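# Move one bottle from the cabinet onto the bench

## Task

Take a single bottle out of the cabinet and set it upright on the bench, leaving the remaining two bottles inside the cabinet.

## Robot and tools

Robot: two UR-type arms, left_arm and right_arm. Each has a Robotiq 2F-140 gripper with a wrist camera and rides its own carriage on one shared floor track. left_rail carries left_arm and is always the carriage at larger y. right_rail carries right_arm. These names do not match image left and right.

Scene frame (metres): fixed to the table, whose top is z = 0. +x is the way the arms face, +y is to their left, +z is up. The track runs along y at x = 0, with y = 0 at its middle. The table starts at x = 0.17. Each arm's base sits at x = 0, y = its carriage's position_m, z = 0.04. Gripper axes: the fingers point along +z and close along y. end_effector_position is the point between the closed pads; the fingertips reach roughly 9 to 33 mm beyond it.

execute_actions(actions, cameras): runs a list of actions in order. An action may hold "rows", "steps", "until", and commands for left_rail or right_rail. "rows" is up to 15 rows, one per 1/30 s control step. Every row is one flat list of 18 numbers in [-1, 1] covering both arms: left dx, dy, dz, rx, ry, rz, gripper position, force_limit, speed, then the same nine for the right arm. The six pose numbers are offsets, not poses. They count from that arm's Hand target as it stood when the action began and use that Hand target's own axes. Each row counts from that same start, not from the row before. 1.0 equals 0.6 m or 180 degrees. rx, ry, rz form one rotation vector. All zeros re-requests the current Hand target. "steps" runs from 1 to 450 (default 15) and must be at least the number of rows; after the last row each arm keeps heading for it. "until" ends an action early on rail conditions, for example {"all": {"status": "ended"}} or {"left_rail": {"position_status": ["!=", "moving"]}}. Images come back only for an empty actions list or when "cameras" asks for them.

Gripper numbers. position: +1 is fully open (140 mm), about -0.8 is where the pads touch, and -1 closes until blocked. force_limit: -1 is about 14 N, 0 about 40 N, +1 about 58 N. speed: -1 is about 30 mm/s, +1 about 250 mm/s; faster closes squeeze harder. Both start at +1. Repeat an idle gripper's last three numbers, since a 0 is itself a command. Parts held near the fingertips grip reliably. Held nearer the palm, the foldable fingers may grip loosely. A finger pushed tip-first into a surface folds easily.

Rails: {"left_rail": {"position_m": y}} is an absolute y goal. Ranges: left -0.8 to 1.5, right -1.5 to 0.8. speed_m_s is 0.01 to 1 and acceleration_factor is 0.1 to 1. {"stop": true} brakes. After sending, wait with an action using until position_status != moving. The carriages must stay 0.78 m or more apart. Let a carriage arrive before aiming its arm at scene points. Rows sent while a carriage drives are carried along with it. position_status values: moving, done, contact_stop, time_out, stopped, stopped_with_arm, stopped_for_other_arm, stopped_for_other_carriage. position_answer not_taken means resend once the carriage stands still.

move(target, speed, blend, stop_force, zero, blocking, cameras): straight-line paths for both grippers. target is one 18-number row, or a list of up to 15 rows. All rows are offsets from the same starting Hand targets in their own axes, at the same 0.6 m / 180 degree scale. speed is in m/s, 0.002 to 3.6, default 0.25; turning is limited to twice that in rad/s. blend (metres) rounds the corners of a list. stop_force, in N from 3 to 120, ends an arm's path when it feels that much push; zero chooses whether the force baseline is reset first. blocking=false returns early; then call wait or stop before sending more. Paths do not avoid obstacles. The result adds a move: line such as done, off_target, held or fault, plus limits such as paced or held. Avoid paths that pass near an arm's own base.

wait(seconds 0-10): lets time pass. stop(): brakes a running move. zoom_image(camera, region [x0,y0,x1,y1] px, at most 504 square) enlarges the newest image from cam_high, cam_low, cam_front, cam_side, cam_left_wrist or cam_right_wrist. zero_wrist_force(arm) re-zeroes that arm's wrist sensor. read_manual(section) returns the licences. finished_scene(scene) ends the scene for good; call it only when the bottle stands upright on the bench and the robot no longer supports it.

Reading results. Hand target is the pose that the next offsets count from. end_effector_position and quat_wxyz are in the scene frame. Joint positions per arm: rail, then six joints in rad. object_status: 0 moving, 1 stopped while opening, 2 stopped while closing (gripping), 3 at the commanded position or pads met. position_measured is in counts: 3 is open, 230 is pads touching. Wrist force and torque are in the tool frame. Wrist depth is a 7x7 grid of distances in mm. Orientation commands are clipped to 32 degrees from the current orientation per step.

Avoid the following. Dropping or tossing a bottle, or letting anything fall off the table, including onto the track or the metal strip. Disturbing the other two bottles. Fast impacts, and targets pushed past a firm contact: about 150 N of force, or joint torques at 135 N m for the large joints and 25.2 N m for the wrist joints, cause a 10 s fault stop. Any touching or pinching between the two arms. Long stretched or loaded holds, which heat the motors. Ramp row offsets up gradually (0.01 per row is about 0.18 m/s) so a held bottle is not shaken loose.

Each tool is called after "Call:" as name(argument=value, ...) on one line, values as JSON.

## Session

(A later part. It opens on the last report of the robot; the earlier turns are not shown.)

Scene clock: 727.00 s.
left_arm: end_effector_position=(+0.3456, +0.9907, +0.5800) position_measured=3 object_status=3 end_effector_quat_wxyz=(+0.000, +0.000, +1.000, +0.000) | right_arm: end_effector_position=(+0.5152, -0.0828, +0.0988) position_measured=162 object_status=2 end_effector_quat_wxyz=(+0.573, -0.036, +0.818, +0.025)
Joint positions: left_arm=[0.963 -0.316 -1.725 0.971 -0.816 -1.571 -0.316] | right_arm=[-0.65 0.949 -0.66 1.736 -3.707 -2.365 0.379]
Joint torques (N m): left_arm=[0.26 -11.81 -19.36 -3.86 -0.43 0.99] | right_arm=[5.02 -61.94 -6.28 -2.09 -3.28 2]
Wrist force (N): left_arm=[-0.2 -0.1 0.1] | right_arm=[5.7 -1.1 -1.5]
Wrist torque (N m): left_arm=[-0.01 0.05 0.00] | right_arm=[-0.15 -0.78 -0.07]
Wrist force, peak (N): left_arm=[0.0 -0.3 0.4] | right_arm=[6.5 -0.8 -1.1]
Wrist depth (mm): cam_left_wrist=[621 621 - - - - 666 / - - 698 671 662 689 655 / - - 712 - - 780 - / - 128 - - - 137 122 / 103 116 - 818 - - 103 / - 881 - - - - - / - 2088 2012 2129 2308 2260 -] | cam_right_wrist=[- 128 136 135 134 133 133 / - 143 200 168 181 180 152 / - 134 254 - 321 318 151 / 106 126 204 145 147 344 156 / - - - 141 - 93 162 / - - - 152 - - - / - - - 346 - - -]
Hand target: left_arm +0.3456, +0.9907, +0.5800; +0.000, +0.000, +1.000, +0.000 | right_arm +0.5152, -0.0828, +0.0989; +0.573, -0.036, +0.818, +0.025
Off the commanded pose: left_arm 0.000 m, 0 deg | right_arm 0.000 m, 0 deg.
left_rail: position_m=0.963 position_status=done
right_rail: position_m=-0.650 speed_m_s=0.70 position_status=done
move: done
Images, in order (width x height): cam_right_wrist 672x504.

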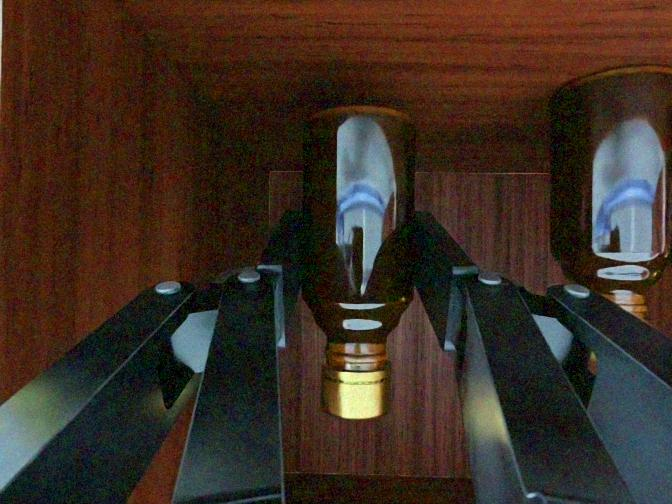

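Call:
move(target=[[0,0,0,0,0,0,1,1,1, 0.0969,0,-0.2663,0,0,0,-1,-0.1,-1],[0,0,0,0,0,0,1,1,1, 0.1205,-0.2034,-0.3311,0,0,0,-1,-0.1,-1],[0,0,0,0,0,0,1,1,1, 0.1628,-0.2034,-0.3158,0,0,0,-1,-0.1,-1]], speed=[0.15,0.2,0.08], blend=[0.02,0.008,0], cameras=["cam_right_wrist","cam_side","cam_front"])

Scene clock: 750.80 s.
left_arm: end_effector_position=(+0.3456, +0.9907, +0.5800) position_measured=3 object_status=3 end_effector_quat_wxyz=(+0.000, +0.000, +1.000, +0.000) | right_arm: end_effector_position=(+0.3152, -0.2228, +0.0720) position_measured=162 object_status=2 end_effector_quat_wxyz=(+0.573, -0.036, +0.818, +0.025)
Joint positions: left_arm=[0.963 -0.316 -1.725 0.971 -0.816 -1.571 -0.316] | right_arm=[-0.65 1.174 -0.749 2.302 -4.031 -2.553 0.576]
Joint torques (N m): left_arm=[0.67 -12.81 -19.39 -3.87 -0.6 1.13] | right_arm=[-8.46 -32.37 -14.09 -5.13 0.14 -2.51]
Wrist force (N): left_arm=[0.0 -0.1 0.2] | right_arm=[5.8 -0.7 -1.7]
Wrist torque (N m): left_arm=[-0.02 0.02 0.00] | right_arm=[-0.07 -0.78 -0.07]
Wrist force, peak (N): left_arm=[-0.1 -0.3 0.4] | right_arm=[6.6 -1.0 -1.6]
Wrist depth (mm): cam_left_wrist=[641 643 - - - 668 601 / 671 647 - - - 731 710 / - - - 714 - 767 759 / - 139 764 - 775 136 122 / 103 136 - - - - 103 / - - - - - - - / - 1890 2171 2193 2237 2237 -] | cam_right_wrist=[- 140 140 122 128 120 119 / 185 183 180 143 163 162 147 / - 365 - 142 310 302 303 / - - - 141 147 557 528 / - - - - - 93 535 / - - - 152 - - - / - - - - - - -]
Hand target: left_arm +0.3456, +0.9907, +0.5800; +0.000, +0.000, +1.000, +0.000 | right_arm +0.3152, -0.2228, +0.0719; +0.573, -0.036, +0.818, +0.025
Off the commanded pose: left_arm 0.000 m, 0 deg | right_arm 0.000 m, 0 deg.
left_rail: position_m=0.963 position_status=done
right_rail: position_m=-0.650 speed_m_s=0.70 position_status=done
move: done
Images, in order (width x height): cam_front 672x504, cam_side 672x504, cam_right_wrist 672x504.

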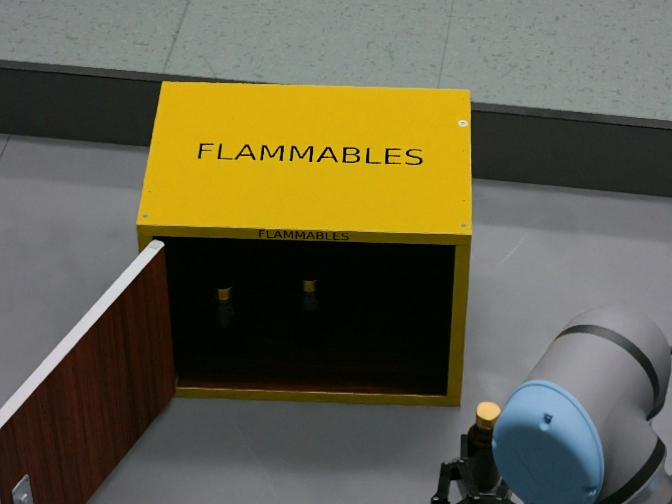

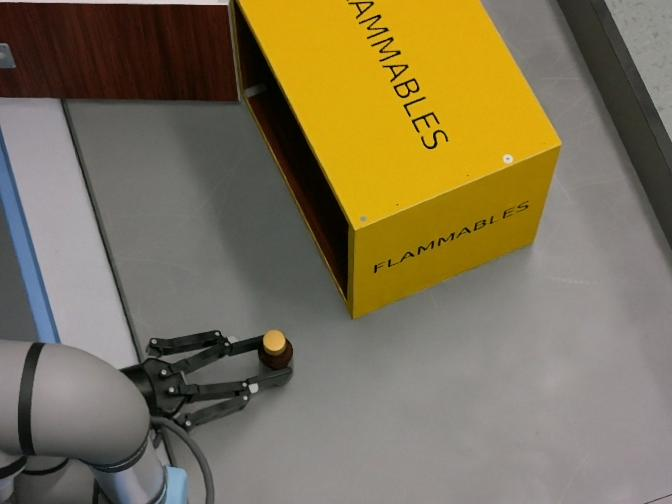

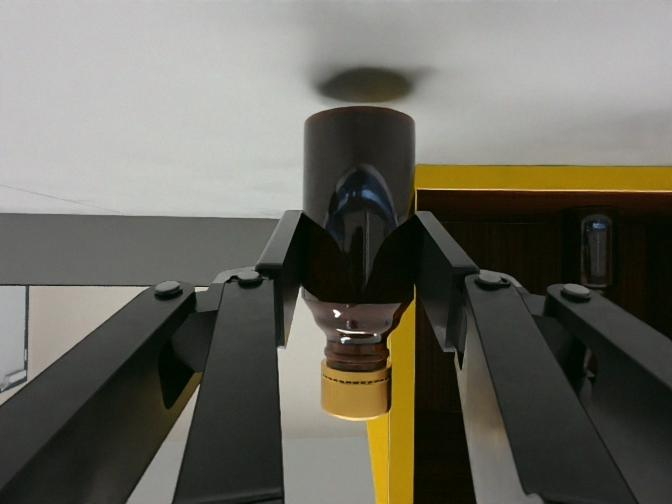

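Call:
move(target=[0,0,0,0,0,0,1,1,1, 0.0344,0,0.0125,0,0,0,-1,-0.1,-1], speed=0.015, stop_force=4, cameras=["cam_right_wrist"])

Scene clock: 772.87 s.
left_arm: end_effector_position=(+0.3456, +0.9907, +0.5800) position_measured=3 object_status=3 end_effector_quat_wxyz=(+0.000, +0.000, +1.000, +0.000) | right_arm: end_effector_position=(+0.3152, -0.2228, +0.0597) position_measured=162 object_status=2 end_effector_quat_wxyz=(+0.573, -0.036, +0.818, +0.025)
Joint positions: left_arm=[0.963 -0.316 -1.725 0.971 -0.816 -1.571 -0.316] | right_arm=[-0.65 1.174 -0.711 2.291 -4.059 -2.553 0.576]
Joint torques (N m): left_arm=[-0.29 -12.96 -19.79 -3.99 -0.67 1.19] | right_arm=[-3.7 -49.03 6.77 -2.09 -0.25 1.82]
Wrist force (N): left_arm=[-0.2 -0.1 0.1] | right_arm=[5.1 -1.1 -3.3]
Wrist torque (N m): left_arm=[-0.01 0.06 0.00] | right_arm=[-0.16 -0.67 -0.07]
Wrist force, peak (N): left_arm=[-0.3 -0.4 0.3] | right_arm=[-8.4 -0.3 -7.9]
Wrist depth (mm): cam_left_wrist=[- 614 636 636 - 649 668 / - - - - - - 694 / - 705 - - - - 741 / - 128 - - - 137 117 / 103 118 - - 895 906 103 / - - - - - - - / - 1958 2171 2193 2171 2150 -] | cam_right_wrist=[- 100 100 99 113 - 104 / 168 150 148 142 133 145 143 / 303 250 - 142 148 287 283 / - - - 141 144 547 550 / - - - - - 93 540 / - - - - - - - / - - - - - - -]
Hand target: left_arm +0.3456, +0.9907, +0.5800; +0.000, +0.000, +1.000, +0.000 | right_arm +0.3152, -0.2228, +0.0597; +0.573, -0.036, +0.818, +0.025 (not the last commanded pose)
Off the commanded pose: left_arm 0.000 m, 0 deg | right_arm 0.010 m, 0 deg.
left_rail: position_m=0.963 position_status=done
right_rail: position_m=-0.650 speed_m_s=0.70 position_status=done
move: contact (right_arm)
Images, in order (width x height): cam_right_wrist 672x504.

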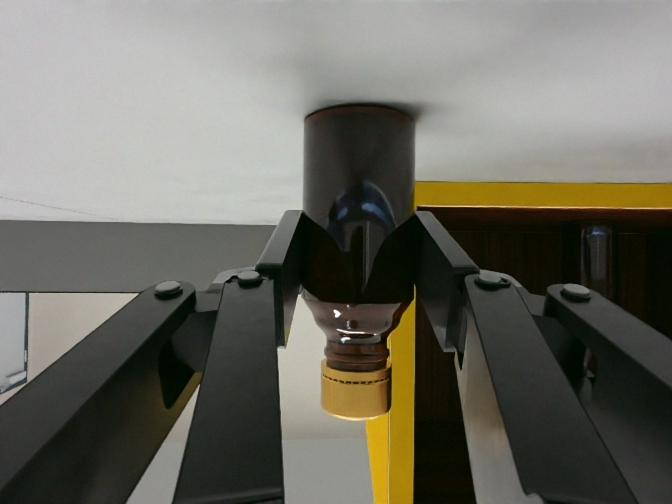

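Call:
execute_actions(actions=[{"rows": [[0,0,0,0,0,0,1,1,1, 0,0,0,0,0,0,0.25,-0.1,-1]], "steps": 50}], cameras=["cam_right_wrist"])

Call:
move(target=[0,0,0,0,0,0,1,1,1, 0,0,-0.22,0,0,0,0.25,-0.1,-1], speed=0.08, cameras=["cam_right_wrist","cam_side","cam_front"])

Scene clock: 806.23 s.
left_arm: end_effector_position=(+0.3456, +0.9907, +0.5800) position_measured=3 object_status=3 end_effector_quat_wxyz=(+0.000, +0.000, +1.000, +0.000) | right_arm: end_effector_position=(+0.3152, -0.2228, +0.0598) position_measured=98 object_status=3 end_effector_quat_wxyz=(+0.573, -0.036, +0.818, +0.025)
Joint positions: left_arm=[0.963 -0.316 -1.725 0.971 -0.816 -1.571 -0.316] | right_arm=[-0.65 1.174 -0.711 2.291 -4.059 -2.553 0.576]
Joint torques (N m): left_arm=[1.33 -12.51 -20.26 -4.11 -0.6 1.01] | right_arm=[-3.58 -34 4.16 -3.68 -0.39 2]
Wrist force (N): left_arm=[-0.1 -0.1 0.3] | right_arm=[2.5 -1.2 -4.2]
Wrist torque (N m): left_arm=[-0.01 0.02 0.00] | right_arm=[-0.18 -0.66 -0.07]
Wrist force, peak (N): left_arm=[-0.2 -0.1 0.5] | right_arm=[5.9 -1.3 -3.2]
Wrist depth (mm): cam_left_wrist=[- - 618 639 - - - / 673 - - 692 746 - 726 / - - - 721 - - 815 / - 128 751 772 794 136 117 / 103 117 850 - 856 - 103 / - - 917 863 847 - - / 2030 2171 2150 2150 2171 2215 -] | cam_right_wrist=[- 100 100 99 113 - 98 / - 136 165 135 144 144 - / - 294 - - 149 298 283 / - - 126 142 151 411 544 / - 86 114 - 555 - 89 / - - - 151 550 - - / - - - 3481 432 - -]
Hand target: left_arm +0.3456, +0.9907, +0.5800; +0.000, +0.000, +1.000, +0.000 | right_arm +0.3152, -0.2228, +0.0597; +0.573, -0.036, +0.818, +0.025
Off the commanded pose: left_arm 0.000 m, 0 deg | right_arm 0.000 m, 0 deg.
left_rail: position_m=0.963 position_status=done
right_rail: position_m=-0.650 speed_m_s=0.70 position_status=done
Images, in order (width x height): cam_right_wrist 672x504.

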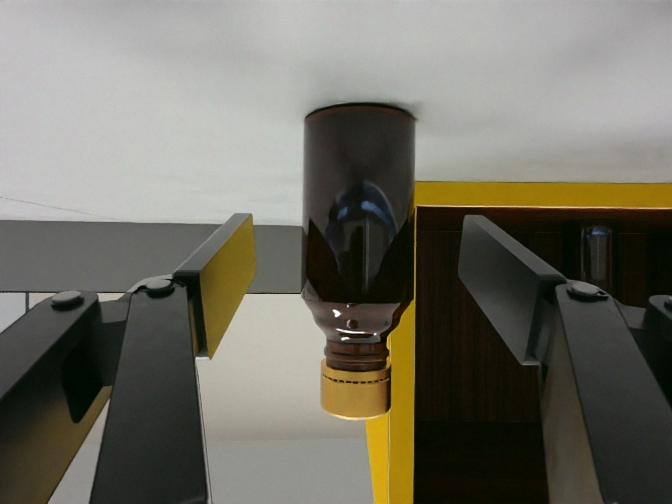

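Scene clock: 808.73 s.
left_arm: end_effector_position=(+0.3456, +0.9907, +0.5800) position_measured=3 object_status=3 end_effector_quat_wxyz=(+0.000, +0.000, +1.000, +0.000) | right_arm: end_effector_position=(+0.1916, -0.2337, +0.1049) position_measured=98 object_status=3 end_effector_quat_wxyz=(+0.573, -0.036, +0.818, +0.025)
Joint positions: left_arm=[0.963 -0.316 -1.725 0.971 -0.816 -1.571 -0.316] | right_arm=[-0.65 1.484 -0.984 2.413 -3.446 -2.753 1.094]
Joint torques (N m): left_arm=[0.26 -12.67 -19.89 -3.93 -0.63 1.19] | right_arm=[9.4 -41.82 -16.65 -1.76 -4.48 2.89]
Wrist force (N): left_arm=[0.2 -0.2 0.2] | right_arm=[2.7 -0.9 -3.9]
Wrist torque (N m): left_arm=[-0.02 -0.04 -0.01] | right_arm=[-0.10 -0.73 -0.13]
Wrist force, peak (N): left_arm=[-0.2 -0.2 0.3] | right_arm=[2.3 -1.0 -4.7]
Wrist depth (mm): cam_left_wrist=[- 599 666 643 - 628 662 / - 647 - 677 - - 696 / - - - - - - - / - 128 - - 780 137 116 / 104 118 792 - 863 - 103 / - 867 877 - - - - / 2150 2088 2150 2171 2150 2237 -] | cam_right_wrist=[185 184 183 180 179 169 178 / 280 - - - 266 - 286 / 554 717 448 - 508 508 413 / - - 143 - 673 137 660 / - 86 125 - 673 - 89 / - - - 4217 516 - - / - - - - - - -]
Hand target: left_arm +0.3456, +0.9907, +0.5800; +0.000, +0.000, +1.000, +0.000 | right_arm +0.1916, -0.2336, +0.1049; +0.573, -0.036, +0.818, +0.025
Off the commanded pose: left_arm 0.000 m, 0 deg | right_arm 0.000 m, 0 deg.
left_rail: position_m=0.963 position_status=done
right_rail: position_m=-0.650 speed_m_s=0.70 position_status=done
move: done
Images, in order (width x height): cam_front 672x504, cam_side 672x504, cam_right_wrist 672x504.

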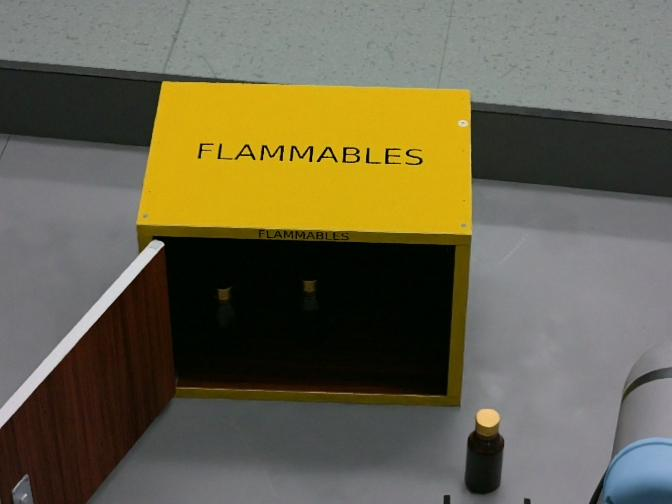

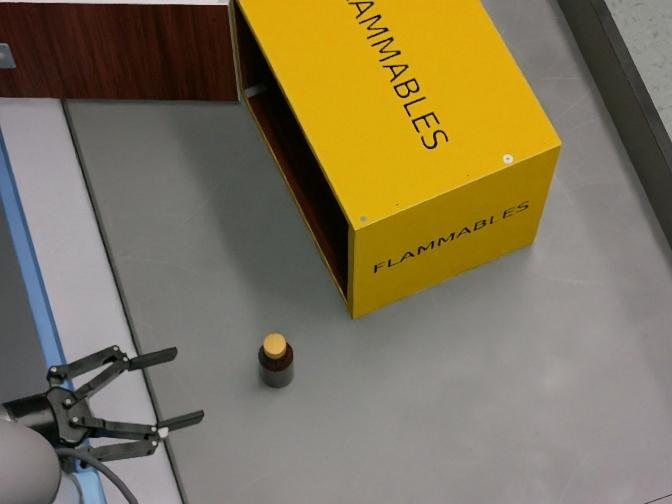

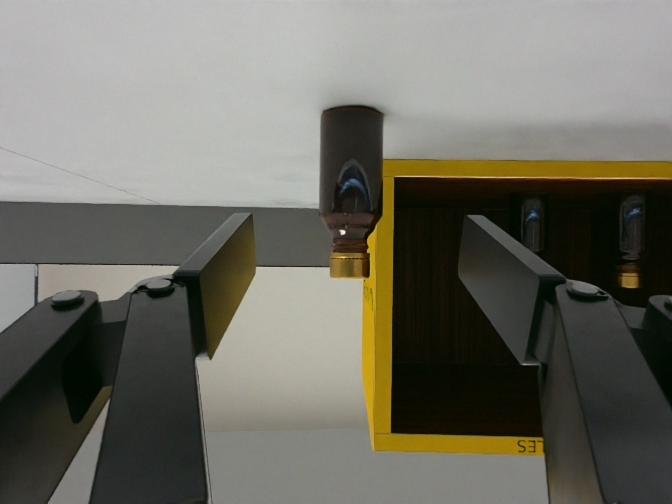

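Call:
execute_actions(actions=[{"left_rail": {"position_m": 0.55, "speed_m_s": 0.7, "acceleration_factor": 0.6}, "right_rail": {"position_m": -1.05, "speed_m_s": 0.7, "acceleration_factor": 0.6}, "rows": [[0,0,0,0,0,0,-1,0,0, 0,0,0,0,0,0,0.25,-0.1,-1]], "steps": 120, "until": {"all": {"status": "ended"}}}])

Call:
move(target=[[0.1468,-0.3445,0.3,0,0,0,-1,0,0, 0,0,0,0,0,0,0.25,-0.1,-1],[0.1468,-0.3445,0.55,0,0,0,-1,0,0, 0,0,0,0,0,0,0.25,-0.1,-1]], speed=[0.35,0.2], blend=[0.03,0], cameras=["cam_high","cam_front","cam_left_wrist"])

Scene clock: 957.73 s.
left_arm: end_effector_position=(+0.3456, +0.5773, +0.5800) position_measured=233 object_status=3 end_effector_quat_wxyz=(+0.000, +0.000, +1.000, +0.000) | right_arm: end_effector_position=(+0.1916, -0.6336, +0.1049) position_measured=98 object_status=3 end_effector_quat_wxyz=(+0.573, -0.036, +0.818, +0.025)
Joint positions: left_arm=[0.55 -0.316 -1.725 0.971 -0.816 -1.571 -0.316] | right_arm=[-1.05 1.484 -0.985 2.413 -3.444 -2.753 1.095]
Joint torques (N m): left_arm=[0.05 -13.09 -19.61 -4.01 -0.7 1.01] | right_arm=[-1.94 -27.85 -1.66 -1.8 -3.41 2.73]
Wrist force (N): left_arm=[0.1 -0.1 0.0] | right_arm=[2.8 -0.7 -3.9]
Wrist torque (N m): left_arm=[-0.02 -0.01 0.00] | right_arm=[-0.07 -0.74 -0.13]
Wrist force, peak (N): left_arm=[-0.3 -2.0 0.1] | right_arm=[2.7 -2.9 -4.2]
Wrist depth (mm): cam_left_wrist=[491 - 647 - - 668 687 / 503 673 683 - 719 694 741 / 556 736 738 692 751 - - / 520 - 759 107 - - 831 / - - 82 76 - - 884 / - - - - - - - / - - - - - - -] | cam_right_wrist=[172 174 - 194 195 169 178 / - - 286 242 246 292 264 / - 554 - - - - 423 / - - 127 - - 126 - / - 86 113 3987 - - - / - - - - 3088 - - / - - - - - - -]
Hand target: left_arm +0.3456, +0.5773, +0.5800; +0.000, +0.000, +1.000, +0.000 | right_arm +0.1916, -0.6336, +0.1049; +0.573, -0.036, +0.818, +0.025
Off the commanded pose: left_arm 0.000 m, 0 deg | right_arm 0.000 m, 0 deg.
left_rail: position_m=0.550 speed_m_s=0.70 position_status=done
right_rail: position_m=-1.050 speed_m_s=0.70 position_status=done

Scene clock: 960.07 s.
left_arm: end_effector_position=(+0.2575, +0.3705, +0.2501) position_measured=233 object_status=3 end_effector_quat_wxyz=(+0.000, +0.000, +1.000, +0.000) | right_arm: end_effector_position=(+0.1916, -0.6336, +0.1049) position_measured=98 object_status=3 end_effector_quat_wxyz=(+0.573, -0.036, +0.818, +0.025)
Joint positions: left_arm=[0.55 -1.047 -2.081 2.112 -1.602 -1.571 -1.047] | right_arm=[-1.05 1.484 -0.985 2.413 -3.444 -2.753 1.095]
Joint torques (N m): left_arm=[14.07 3.39 -19.67 -6.31 1.57 1.57] | right_arm=[-5.05 -23.86 0.4 -2.02 -1.45 2.57]
Wrist force (N): left_arm=[0.2 -0.2 0.1] | right_arm=[2.6 -1.3 -3.8]
Wrist torque (N m): left_arm=[-0.02 -0.04 0.05] | right_arm=[-0.19 -0.71 -0.13]
Wrist force, peak (N): left_arm=[-0.6 1.6 -1.0] | right_arm=[2.7 -1.0 -4.2]
Wrist depth (mm): cam_left_wrist=[141 185 339 345 349 355 357 / 157 193 - 367 369 - 380 / 164 223 392 383 390 407 391 / 175 300 405 106 413 422 - / 200 251 82 76 - - - / - - - - - - - / - - - - - - -] | cam_right_wrist=[- 175 183 182 194 - 179 / - - 274 - 271 242 283 / - - 463 - 421 783 - / - - 125 - 884 877 - / - 86 113 - - - - / - - 4386 - 4568 - - / - - - - - - -]
Hand target: left_arm +0.2575, +0.3705, +0.2500; +0.000, +0.000, +1.000, +0.000 | right_arm +0.1916, -0.6336, +0.1049; +0.573, -0.036, +0.818, +0.025
Off the commanded pose: left_arm 0.000 m, 0 deg | right_arm 0.000 m, 0 deg.
left_rail: position_m=0.550 speed_m_s=0.70 position_status=done
right_rail: position_m=-1.050 speed_m_s=0.70 position_status=done
move: done
Images, in order (width x height): cam_high 672x504, cam_front 672x504, cam_left_wrist 672x504.

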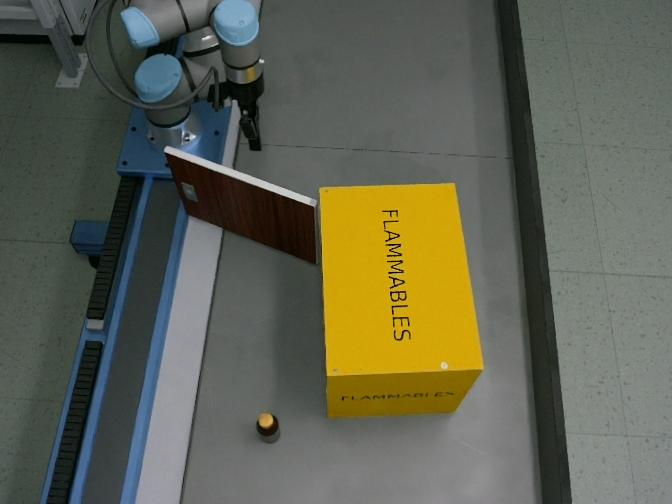

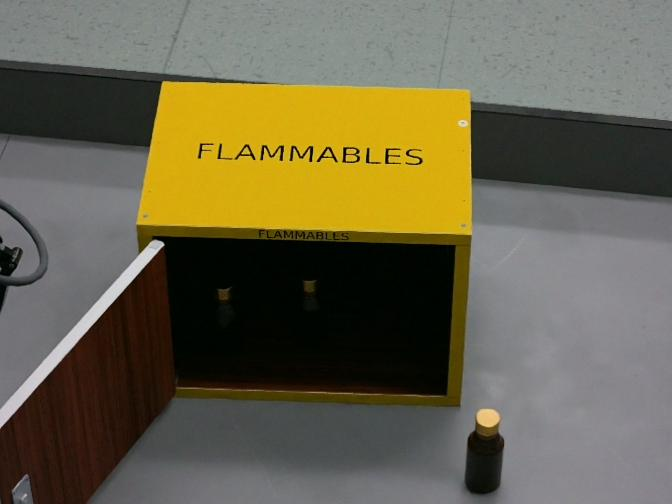

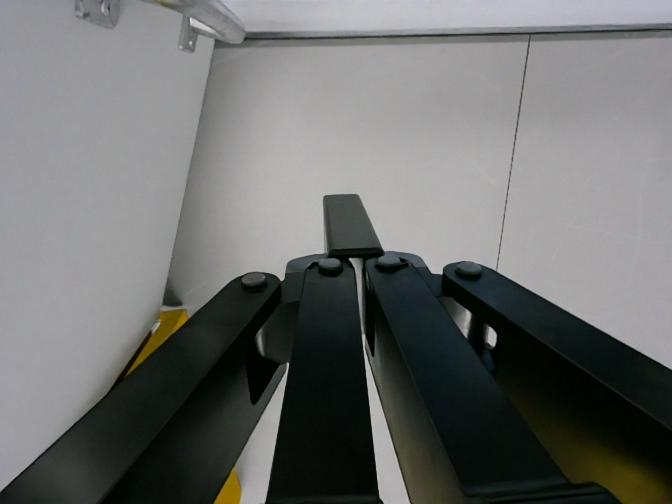

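Call:
move(target=[[0.0333,-0.1295,0,0,0,0,-1,0,0, 0,0,0,0,0,0,0.25,-0.1,-1],[0.0682,-0.2428,0,0,0,0,-1,0,0, 0,0,0,0,0,0,0.25,-0.1,-1],[0.0675,-0.3322,0,0,0,0,-1,0,0, 0,0,0,0,0,0,0.25,-0.1,-1],[0.0438,-0.418,0,0,0,0,-1,0,0, 0,0,0,0,0,0,0.25,-0.1,-1],[-0.0013,-0.4948,0,0,0,0,-1,0,0, 0,0,0,0,0,0,0.25,-0.1,-1],[-0.0648,-0.5575,0,0,0,0,-1,0,0, 0,0,0,0,0,0,0.25,-0.1,-1],[-0.1423,-0.6017,0,0,0,0,-1,0,0, 0,0,0,0,0,0,0.25,-0.1,-1]], speed=[0.1,0.09,0.09,0.09,0.09,0.08,0.05], blend=[0.015,0.015,0.015,0.015,0.015,0.015,0], stop_force=25, cameras=["cam_high","cam_front","cam_side"])

Scene clock: 980.23 s.
left_arm: end_effector_position=(+0.3429, +0.0095, +0.2500) position_measured=233 object_status=3 end_effector_quat_wxyz=(+0.000, +0.000, +1.000, +0.000) | right_arm: end_effector_position=(+0.1916, -0.6336, +0.1049) position_measured=98 object_status=3 end_effector_quat_wxyz=(+0.573, -0.036, +0.818, +0.025)
Joint positions: left_arm=[0.55 -1.215 -1.244 1.356 -1.683 -1.571 -1.215] | right_arm=[-1.05 1.484 -0.985 2.413 -3.444 -2.753 1.095]
Joint torques (N m): left_arm=[15.05 -33.05 -34.21 -1.02 -1.68 1.56] | right_arm=[-5.13 -25.4 -0.12 -3.37 -0.1 2.03]
Wrist force (N): left_arm=[2.7 1.7 -0.2] | right_arm=[2.6 -1.2 -3.7]
Wrist torque (N m): left_arm=[0.01 -0.02 -0.12] | right_arm=[-0.18 -0.71 -0.13]
Wrist force, peak (N): left_arm=[-1.8 10.9 -1.0] | right_arm=[2.7 -1.3 -4.3]
Wrist depth (mm): cam_left_wrist=[328 328 336 339 353 358 352 / 343 323 349 359 368 375 370 / 176 167 241 335 385 392 - / - 131 155 111 241 279 - / 111 110 82 76 - - 224 / - - - - - - - / - - - - - - -] | cam_right_wrist=[185 184 183 184 169 169 178 / - 253 273 275 - - 265 / - 474 441 - 637 - - / - - 142 837 - 125 - / - 86 112 - - - - / - - - - - - - / - - - - - - -]
Hand target: left_arm +0.3429, +0.0095, +0.2500; +0.000, +0.000, +1.000, +0.000 | right_arm +0.1916, -0.6336, +0.1049; +0.573, -0.036, +0.818, +0.025
Off the commanded pose: left_arm 0.000 m, 0 deg | right_arm 0.000 m, 0 deg.
left_rail: position_m=0.550 speed_m_s=0.70 position_status=done
right_rail: position_m=-1.050 speed_m_s=0.70 position_status=done
move: done
Images, in order (width x height): cam_high 672x504, cam_front 672x504, cam_side 672x504.

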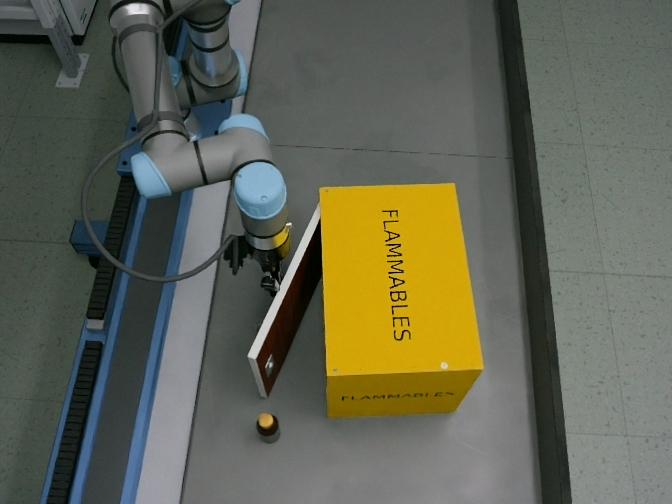

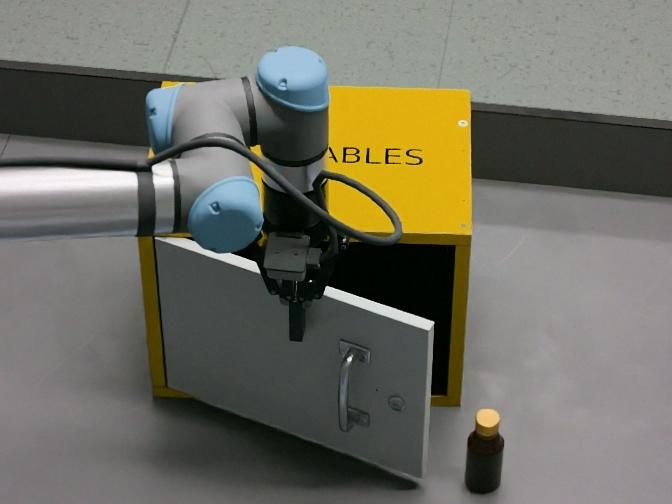

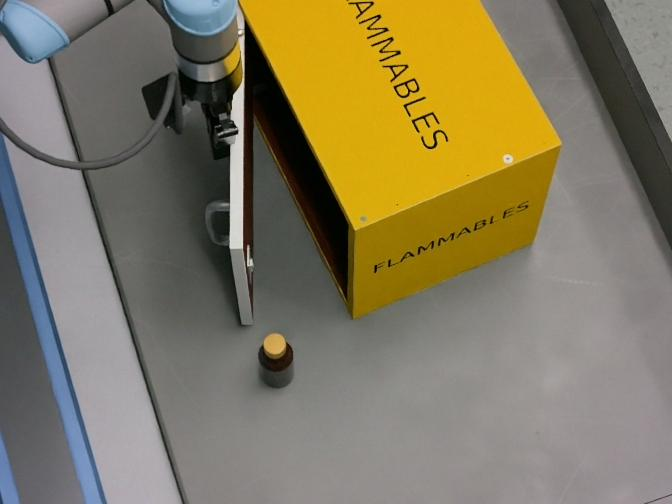

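Call:
move(target=[[-0.0823,-0.0223,0,0,0,0,-1,0,0, 0,0,0,0,0,0,0.25,-0.1,-1],[-0.157,-0.0242,0,0,0,0,-1,0,0, 0,0,0,0,0,0,0.25,-0.1,-1]], speed=[0.06,0.025], blend=[0.01,0], stop_force=15, cameras=["cam_high","cam_front","cam_side"])

Call:
zoom_image(camera="cam_front", region=[130, 210, 520, 500])

Scene clock: 1013.70 s.
left_arm: end_effector_position=(+0.4228, -0.0046, +0.2500) position_measured=233 object_status=3 end_effector_quat_wxyz=(+0.000, +0.000, +1.000, +0.000) | right_arm: end_effector_position=(+0.1916, -0.6336, +0.1049) position_measured=98 object_status=3 end_effector_quat_wxyz=(+0.573, -0.036, +0.818, +0.025)
Joint positions: left_arm=[0.55 -1.112 -1.099 1.15 -1.622 -1.571 -1.112] | right_arm=[-1.05 1.484 -0.985 2.413 -3.444 -2.753 1.095]
Joint torques (N m): left_arm=[-11.7 -52.52 -17.53 -6.11 -1.97 -1.46] | right_arm=[-5.12 -25.47 -1.34 -4.41 0.1 1.63]
Wrist force (N): left_arm=[-0.2 1.2 0.0] | right_arm=[2.5 -1.2 -3.8]
Wrist torque (N m): left_arm=[0.26 0.05 0.02] | right_arm=[-0.17 -0.67 -0.13]
Wrist force, peak (N): left_arm=[20.3 4.6 -2.7] | right_arm=[2.7 -1.0 -4.2]
Wrist depth (mm): cam_left_wrist=[308 332 339 332 347 - 353 / - - 355 - - - 370 / 367 367 283 308 282 252 225 / 232 212 193 111 171 159 150 / 150 153 82 76 - - 118 / - - - - - - - / - - - - - - -] | cam_right_wrist=[172 184 195 181 180 179 179 / 343 273 333 - 248 - 241 / 458 - 434 - - - - / 803 834 142 - - 126 - / - 86 125 4873 - - - / - - - - - - - / - - - - - - -]
Hand target: left_arm +0.4228, -0.0046, +0.2500; +0.000, +0.000, +1.000, +0.000 (not the last commanded pose) | right_arm +0.1916, -0.6336, +0.1049; +0.573, -0.036, +0.818, +0.025
Off the commanded pose: left_arm 0.014 m, 0 deg | right_arm 0.000 m, 0 deg.
left_rail: position_m=0.550 speed_m_s=0.70 position_status=done
right_rail: position_m=-1.050 speed_m_s=0.70 position_status=done
move: contact (left_arm); path passed 1 of 2 targets
Images, in order (width x height): cam_high 672x504, cam_front 672x504, cam_side 672x504.

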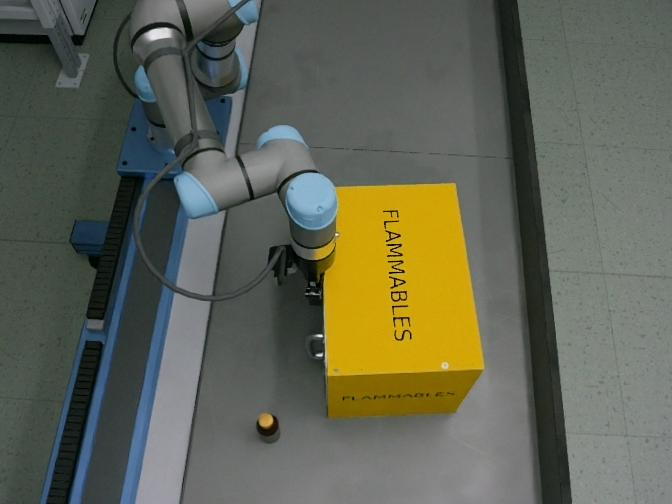

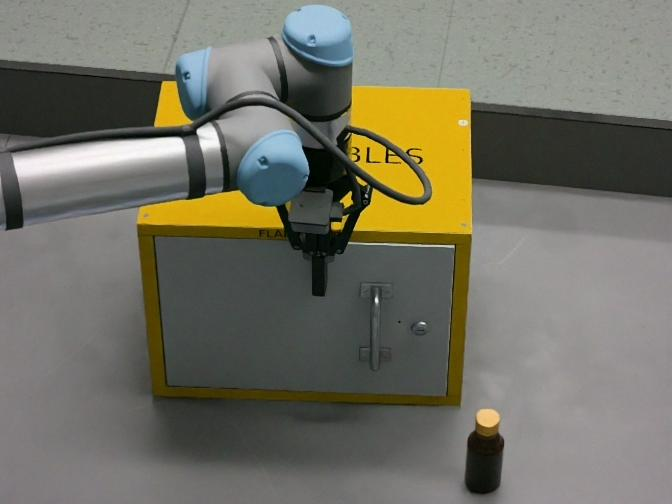

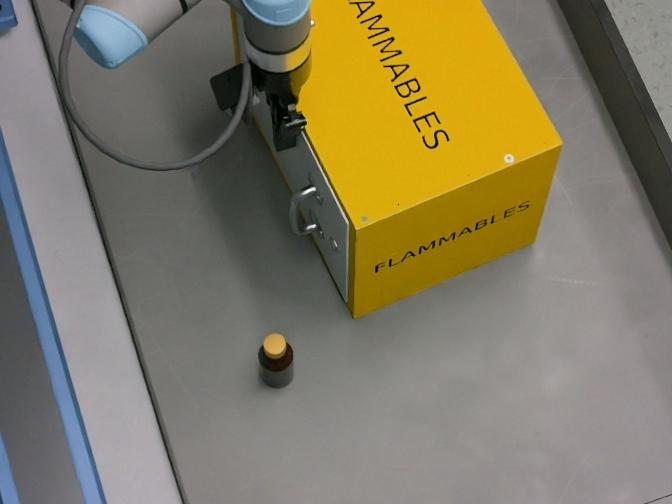

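Scaled by 1.292.

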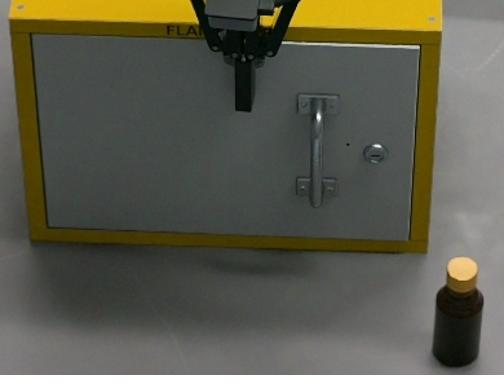

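Call:
zoom_image(camera="cam_side", region=[250, 100, 400, 330])

Call:
zoom_image(camera="cam_front", region=[330, 220, 480, 410])

Scaled by 2.191.

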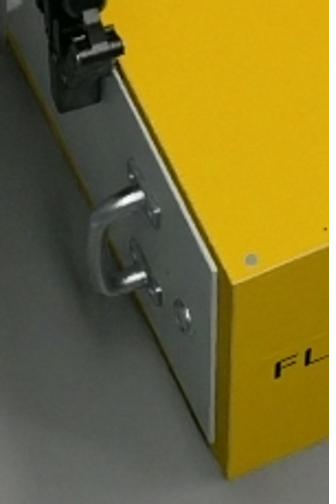

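Scaled by 2.653.

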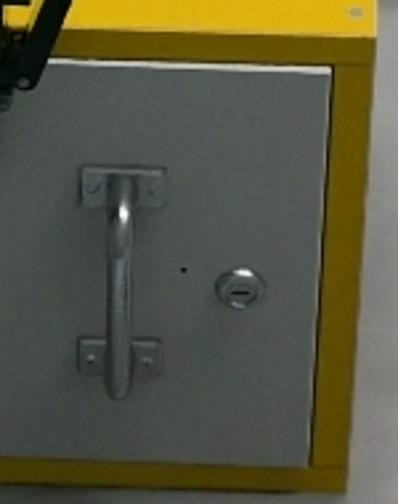

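Call:
move(target=[[0.063,0,-0.0417,0,0,0,-1,0,0, 0,0,0,0,0,0,0.25,-0.1,-1],[0.063,-0.1757,-0.0417,0,-0.0833,0,-1,0,0, 0,0,0,0,0,0,0.25,-0.1,-1]], speed=[0.1,0.15], blend=[0.01,0])

Call:
move(target=[-0.0966,0,0.0259,0,0,0,-1,0,0, 0,0,0,0,0,0,0.25,-0.1,-1], speed=0.025, stop_force=20, cameras=["cam_high","cam_front","cam_side"])

Call:
zoom_image(camera="cam_front", region=[330, 220, 480, 410])

Call:
zoom_image(camera="cam_side", region=[250, 100, 400, 330])

Scene clock: 1081.30 s.
left_arm: end_effector_position=(+0.3850, -0.1099, +0.2750) position_measured=233 object_status=3 end_effector_quat_wxyz=(+0.130, +0.000, +0.991, +0.000) | right_arm: end_effector_position=(+0.1916, -0.6336, +0.1049) position_measured=98 object_status=3 end_effector_quat_wxyz=(+0.573, -0.036, +0.818, +0.025)
Joint positions: left_arm=[0.55 -1.323 -1.019 1.007 -1.625 -1.317 -1.315] | right_arm=[-1.05 1.484 -0.985 2.413 -3.444 -2.753 1.095]
Joint torques (N m): left_arm=[-12.06 -43.05 -34.92 -0.21 2.51 -1.48] | right_arm=[-5.16 -25.9 -0.55 -4.56 -0.04 1.21]
Wrist force (N): left_arm=[0.3 1.5 0.0] | right_arm=[2.7 -1.3 -4.0]
Wrist torque (N m): left_arm=[0.32 -0.06 0.02] | right_arm=[-0.20 -0.73 -0.12]
Wrist force, peak (N): left_arm=[0.2 2.2 -0.4] | right_arm=[2.7 -1.3 -4.2]
Wrist depth (mm): cam_left_wrist=[334 352 344 346 - 358 349 / 368 369 379 384 383 364 359 / - 443 371 326 300 290 280 / 456 466 261 107 223 229 219 / - - 82 76 - - 184 / - - - - - - - / - - - - - - -] | cam_right_wrist=[- 183 195 182 180 191 191 / - - - - 268 265 236 / - - 520 - - - - / - - 126 - 899 124 609 / - 86 114 5221 - - - / - - - 3655 - - - / - - - - 3537 - -]
Hand target: left_arm +0.3850, -0.1100, +0.2750; +0.131, +0.000, +0.991, +0.000 | right_arm +0.1916, -0.6336, +0.1049; +0.573, -0.036, +0.818, +0.025
Off the commanded pose: left_arm 0.000 m, 0 deg | right_arm 0.000 m, 0 deg.
left_rail: position_m=0.550 speed_m_s=0.70 position_status=done
right_rail: position_m=-1.050 speed_m_s=0.70 position_status=done
move: done

Scene clock: 1084.73 s.
left_arm: end_effector_position=(+0.4450, -0.1100, +0.2750) position_measured=233 object_status=3 end_effector_quat_wxyz=(+0.131, +0.000, +0.991, +0.000) | right_arm: end_effector_position=(+0.1916, -0.6336, +0.1049) position_measured=98 object_status=3 end_effector_quat_wxyz=(+0.573, -0.036, +0.818, +0.025)
Joint positions: left_arm=[0.55 -1.244 -0.939 0.883 -1.602 -1.323 -1.233] | right_arm=[-1.05 1.484 -0.985 2.413 -3.444 -2.753 1.095]
Joint torques (N m): left_arm=[25.29 -44.1 -33.3 0.18 2.84 1.57] | right_arm=[-5.13 -24.99 -0.81 -4.28 -0.02 1.04]
Wrist force (N): left_arm=[13.1 -4.3 -3.7] | right_arm=[2.6 -1.1 -3.9]
Wrist torque (N m): left_arm=[0.35 0.07 -0.13] | right_arm=[-0.15 -0.70 -0.13]
Wrist force, peak (N): left_arm=[15.5 0.5 -5.7] | right_arm=[2.8 -1.2 -4.2]
Wrist depth (mm): cam_left_wrist=[335 340 344 - 362 352 348 / 354 365 358 308 270 258 251 / - - 247 232 198 204 186 / - 471 193 110 170 167 152 / - - 82 76 - - 132 / - - - - - - - / - - - - - - -] | cam_right_wrist=[- 201 183 196 - 168 167 / 278 275 231 269 - 296 - / 559 - - 523 - - 426 / 3273 - 125 - - 136 - / - 86 3987 4767 - - - / - - - - 5771 - - / - - 3273 3916 - - -]
Hand target: left_arm +0.4450, -0.1100, +0.2750; +0.131, +0.000, +0.991, +0.000 | right_arm +0.1916, -0.6336, +0.1049; +0.573, -0.036, +0.818, +0.025
Off the commanded pose: left_arm 0.000 m, 0 deg | right_arm 0.000 m, 0 deg.
left_rail: position_m=0.550 speed_m_s=0.70 position_status=done
right_rail: position_m=-1.050 speed_m_s=0.70 position_status=done
move: done
Images, in order (width x height): cam_high 672x504, cam_front 672x504, cam_side 672x504.

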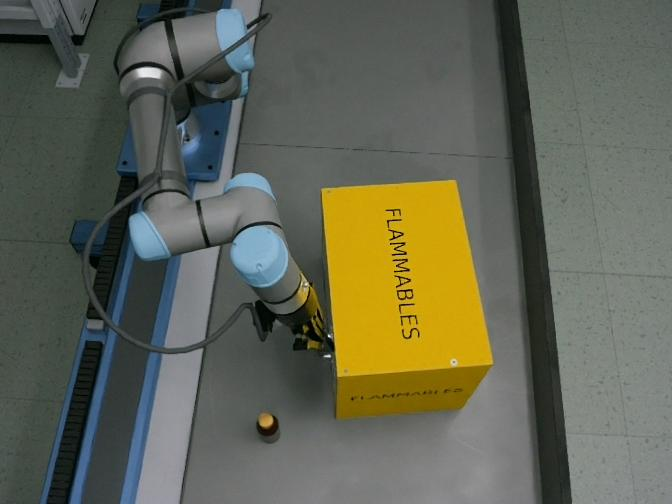

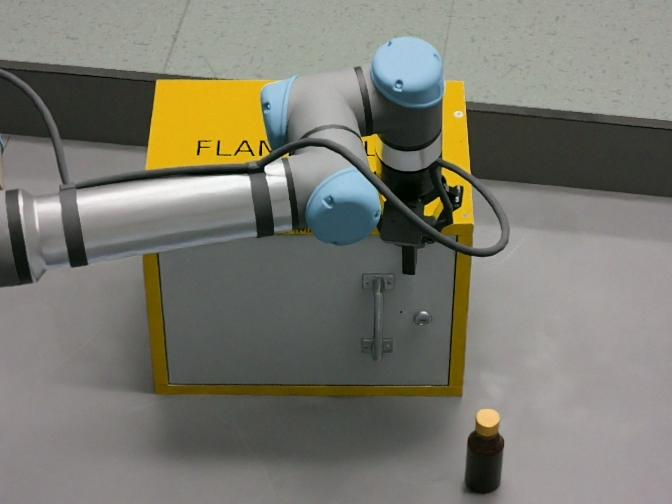

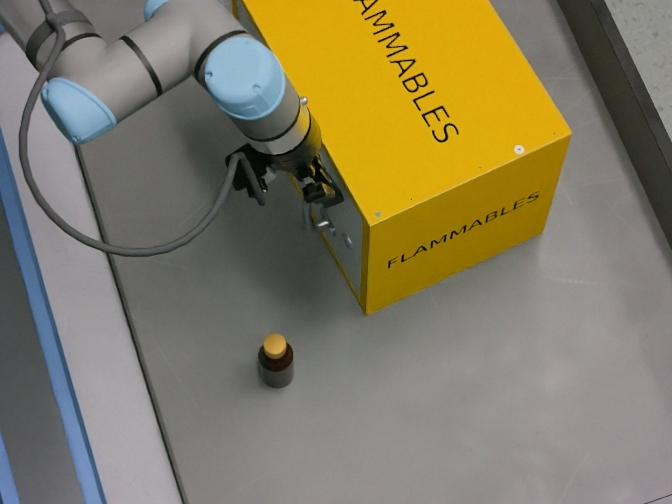

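Scaled by 2.653.

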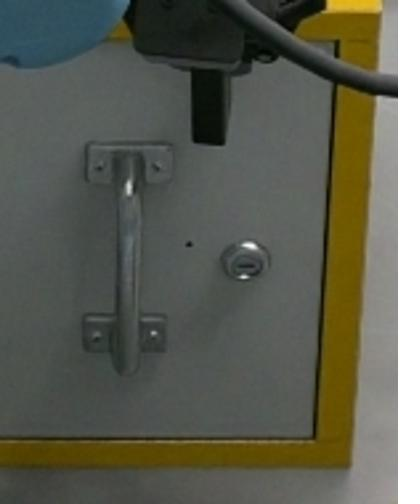

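Scaled by 2.191.

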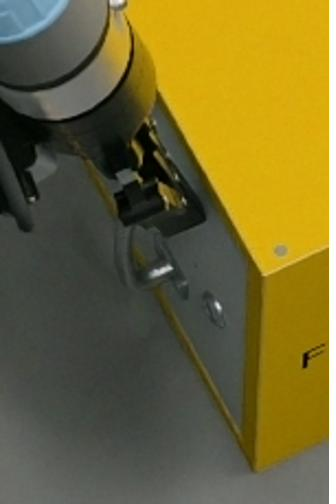

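Call:
move(target=[[0.0966,0,-0.0259,0,0,0,-1,0,0, 0,0,0,0,0,0,0.25,-0.1,-1],[0.1312,0.1,-0.2508,0,0,0,-1,0,0, 0,0,0,0,0,0,0.25,-0.1,-1],[0.1312,0.6,-0.2508,0,0,0,-1,0,0, 0,0,0,0,0,0,0.25,-0.1,-1]], speed=[0.08,0.2,0.3], blend=[0.01,0.02,0], cameras=["cam_high","cam_front","cam_side"])

Call:
zoom_image(camera="cam_front", region=[130, 210, 520, 500])

Call:
zoom_image(camera="cam_side", region=[220, 0, 420, 330])

Scene clock: 1101.83 s.
left_arm: end_effector_position=(+0.3300, +0.2499, +0.3999) position_measured=233 object_status=3 end_effector_quat_wxyz=(+0.130, +0.000, +0.991, +0.000) | right_arm: end_effector_position=(+0.1916, -0.6336, +0.1049) position_measured=98 object_status=3 end_effector_quat_wxyz=(+0.573, -0.036, +0.818, +0.025)
Joint positions: left_arm=[0.55 -1.226 -1.848 1.642 -1.455 -1.325 -1.215] | right_arm=[-1.05 1.484 -0.985 2.413 -3.444 -2.753 1.095]
Joint torques (N m): left_arm=[14.34 -18.72 -17.94 -0.33 -1.53 1.52] | right_arm=[-5.32 -26.03 -0.76 -4.35 -0.03 0.59]
Wrist force (N): left_arm=[1.3 1.9 -0.2] | right_arm=[2.3 -1.0 -4.2]
Wrist torque (N m): left_arm=[0.40 -0.26 -0.13] | right_arm=[-0.14 -0.65 -0.13]
Wrist force, peak (N): left_arm=[13.3 -4.5 -4.2] | right_arm=[2.5 -1.2 -4.3]
Wrist depth (mm): cam_left_wrist=[438 451 450 - 465 - 477 / 492 481 - 502 522 - 545 / 432 402 375 - 556 - - / 343 330 314 106 - 666 673 / 293 281 82 76 - - 753 / - - - - - - - / - - - - - - -] | cam_right_wrist=[- 184 171 194 169 179 192 / - - - 263 - 245 254 / - 551 521 523 - 514 - / - 834 143 - - 125 - / - 86 112 4386 4767 - - / - - 3847 - 4386 - - / - - 3374 - - - -]
Hand target: left_arm +0.3300, +0.2500, +0.4000; +0.131, +0.000, +0.991, +0.000 | right_arm +0.1916, -0.6336, +0.1049; +0.573, -0.036, +0.818, +0.025
Off the commanded pose: left_arm 0.000 m, 0 deg | right_arm 0.000 m, 0 deg.
left_rail: position_m=0.550 speed_m_s=0.70 position_status=done
right_rail: position_m=-1.050 speed_m_s=0.70 position_status=done
move: done
Images, in order (width x height): cam_high 672x504, cam_front 672x504, cam_side 672x504.

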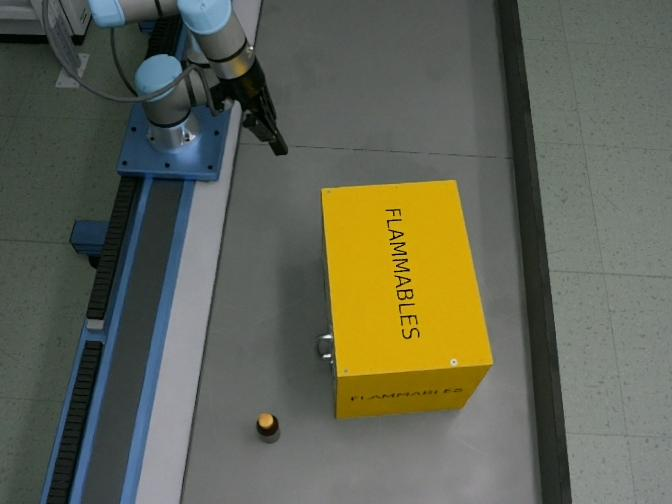

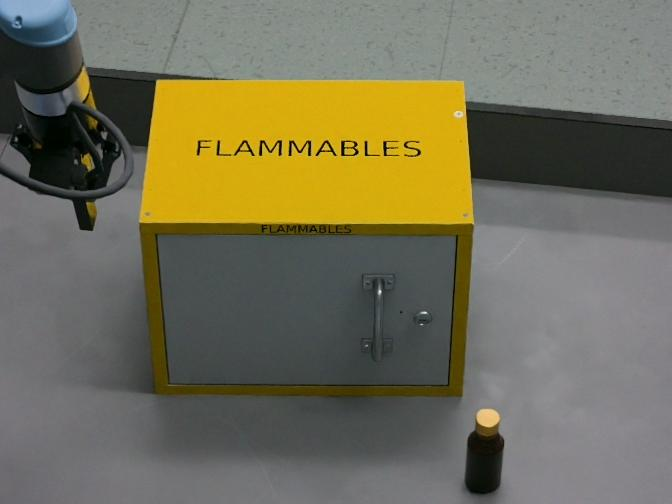

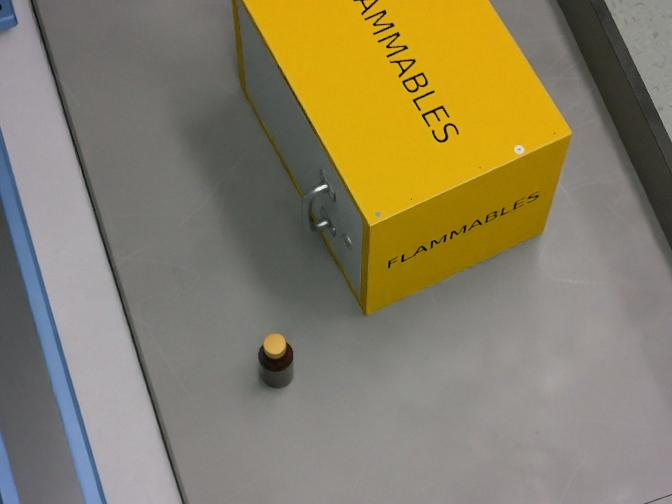

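Scaled by 1.292.

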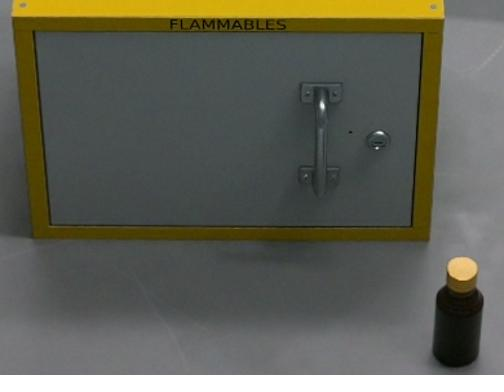

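Scaled by 1.527.

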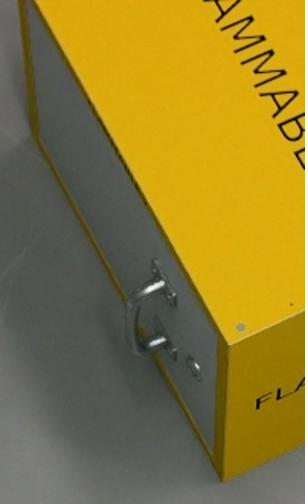

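Call:
finished_scene(scene=1)

The scene is finished: the task was done.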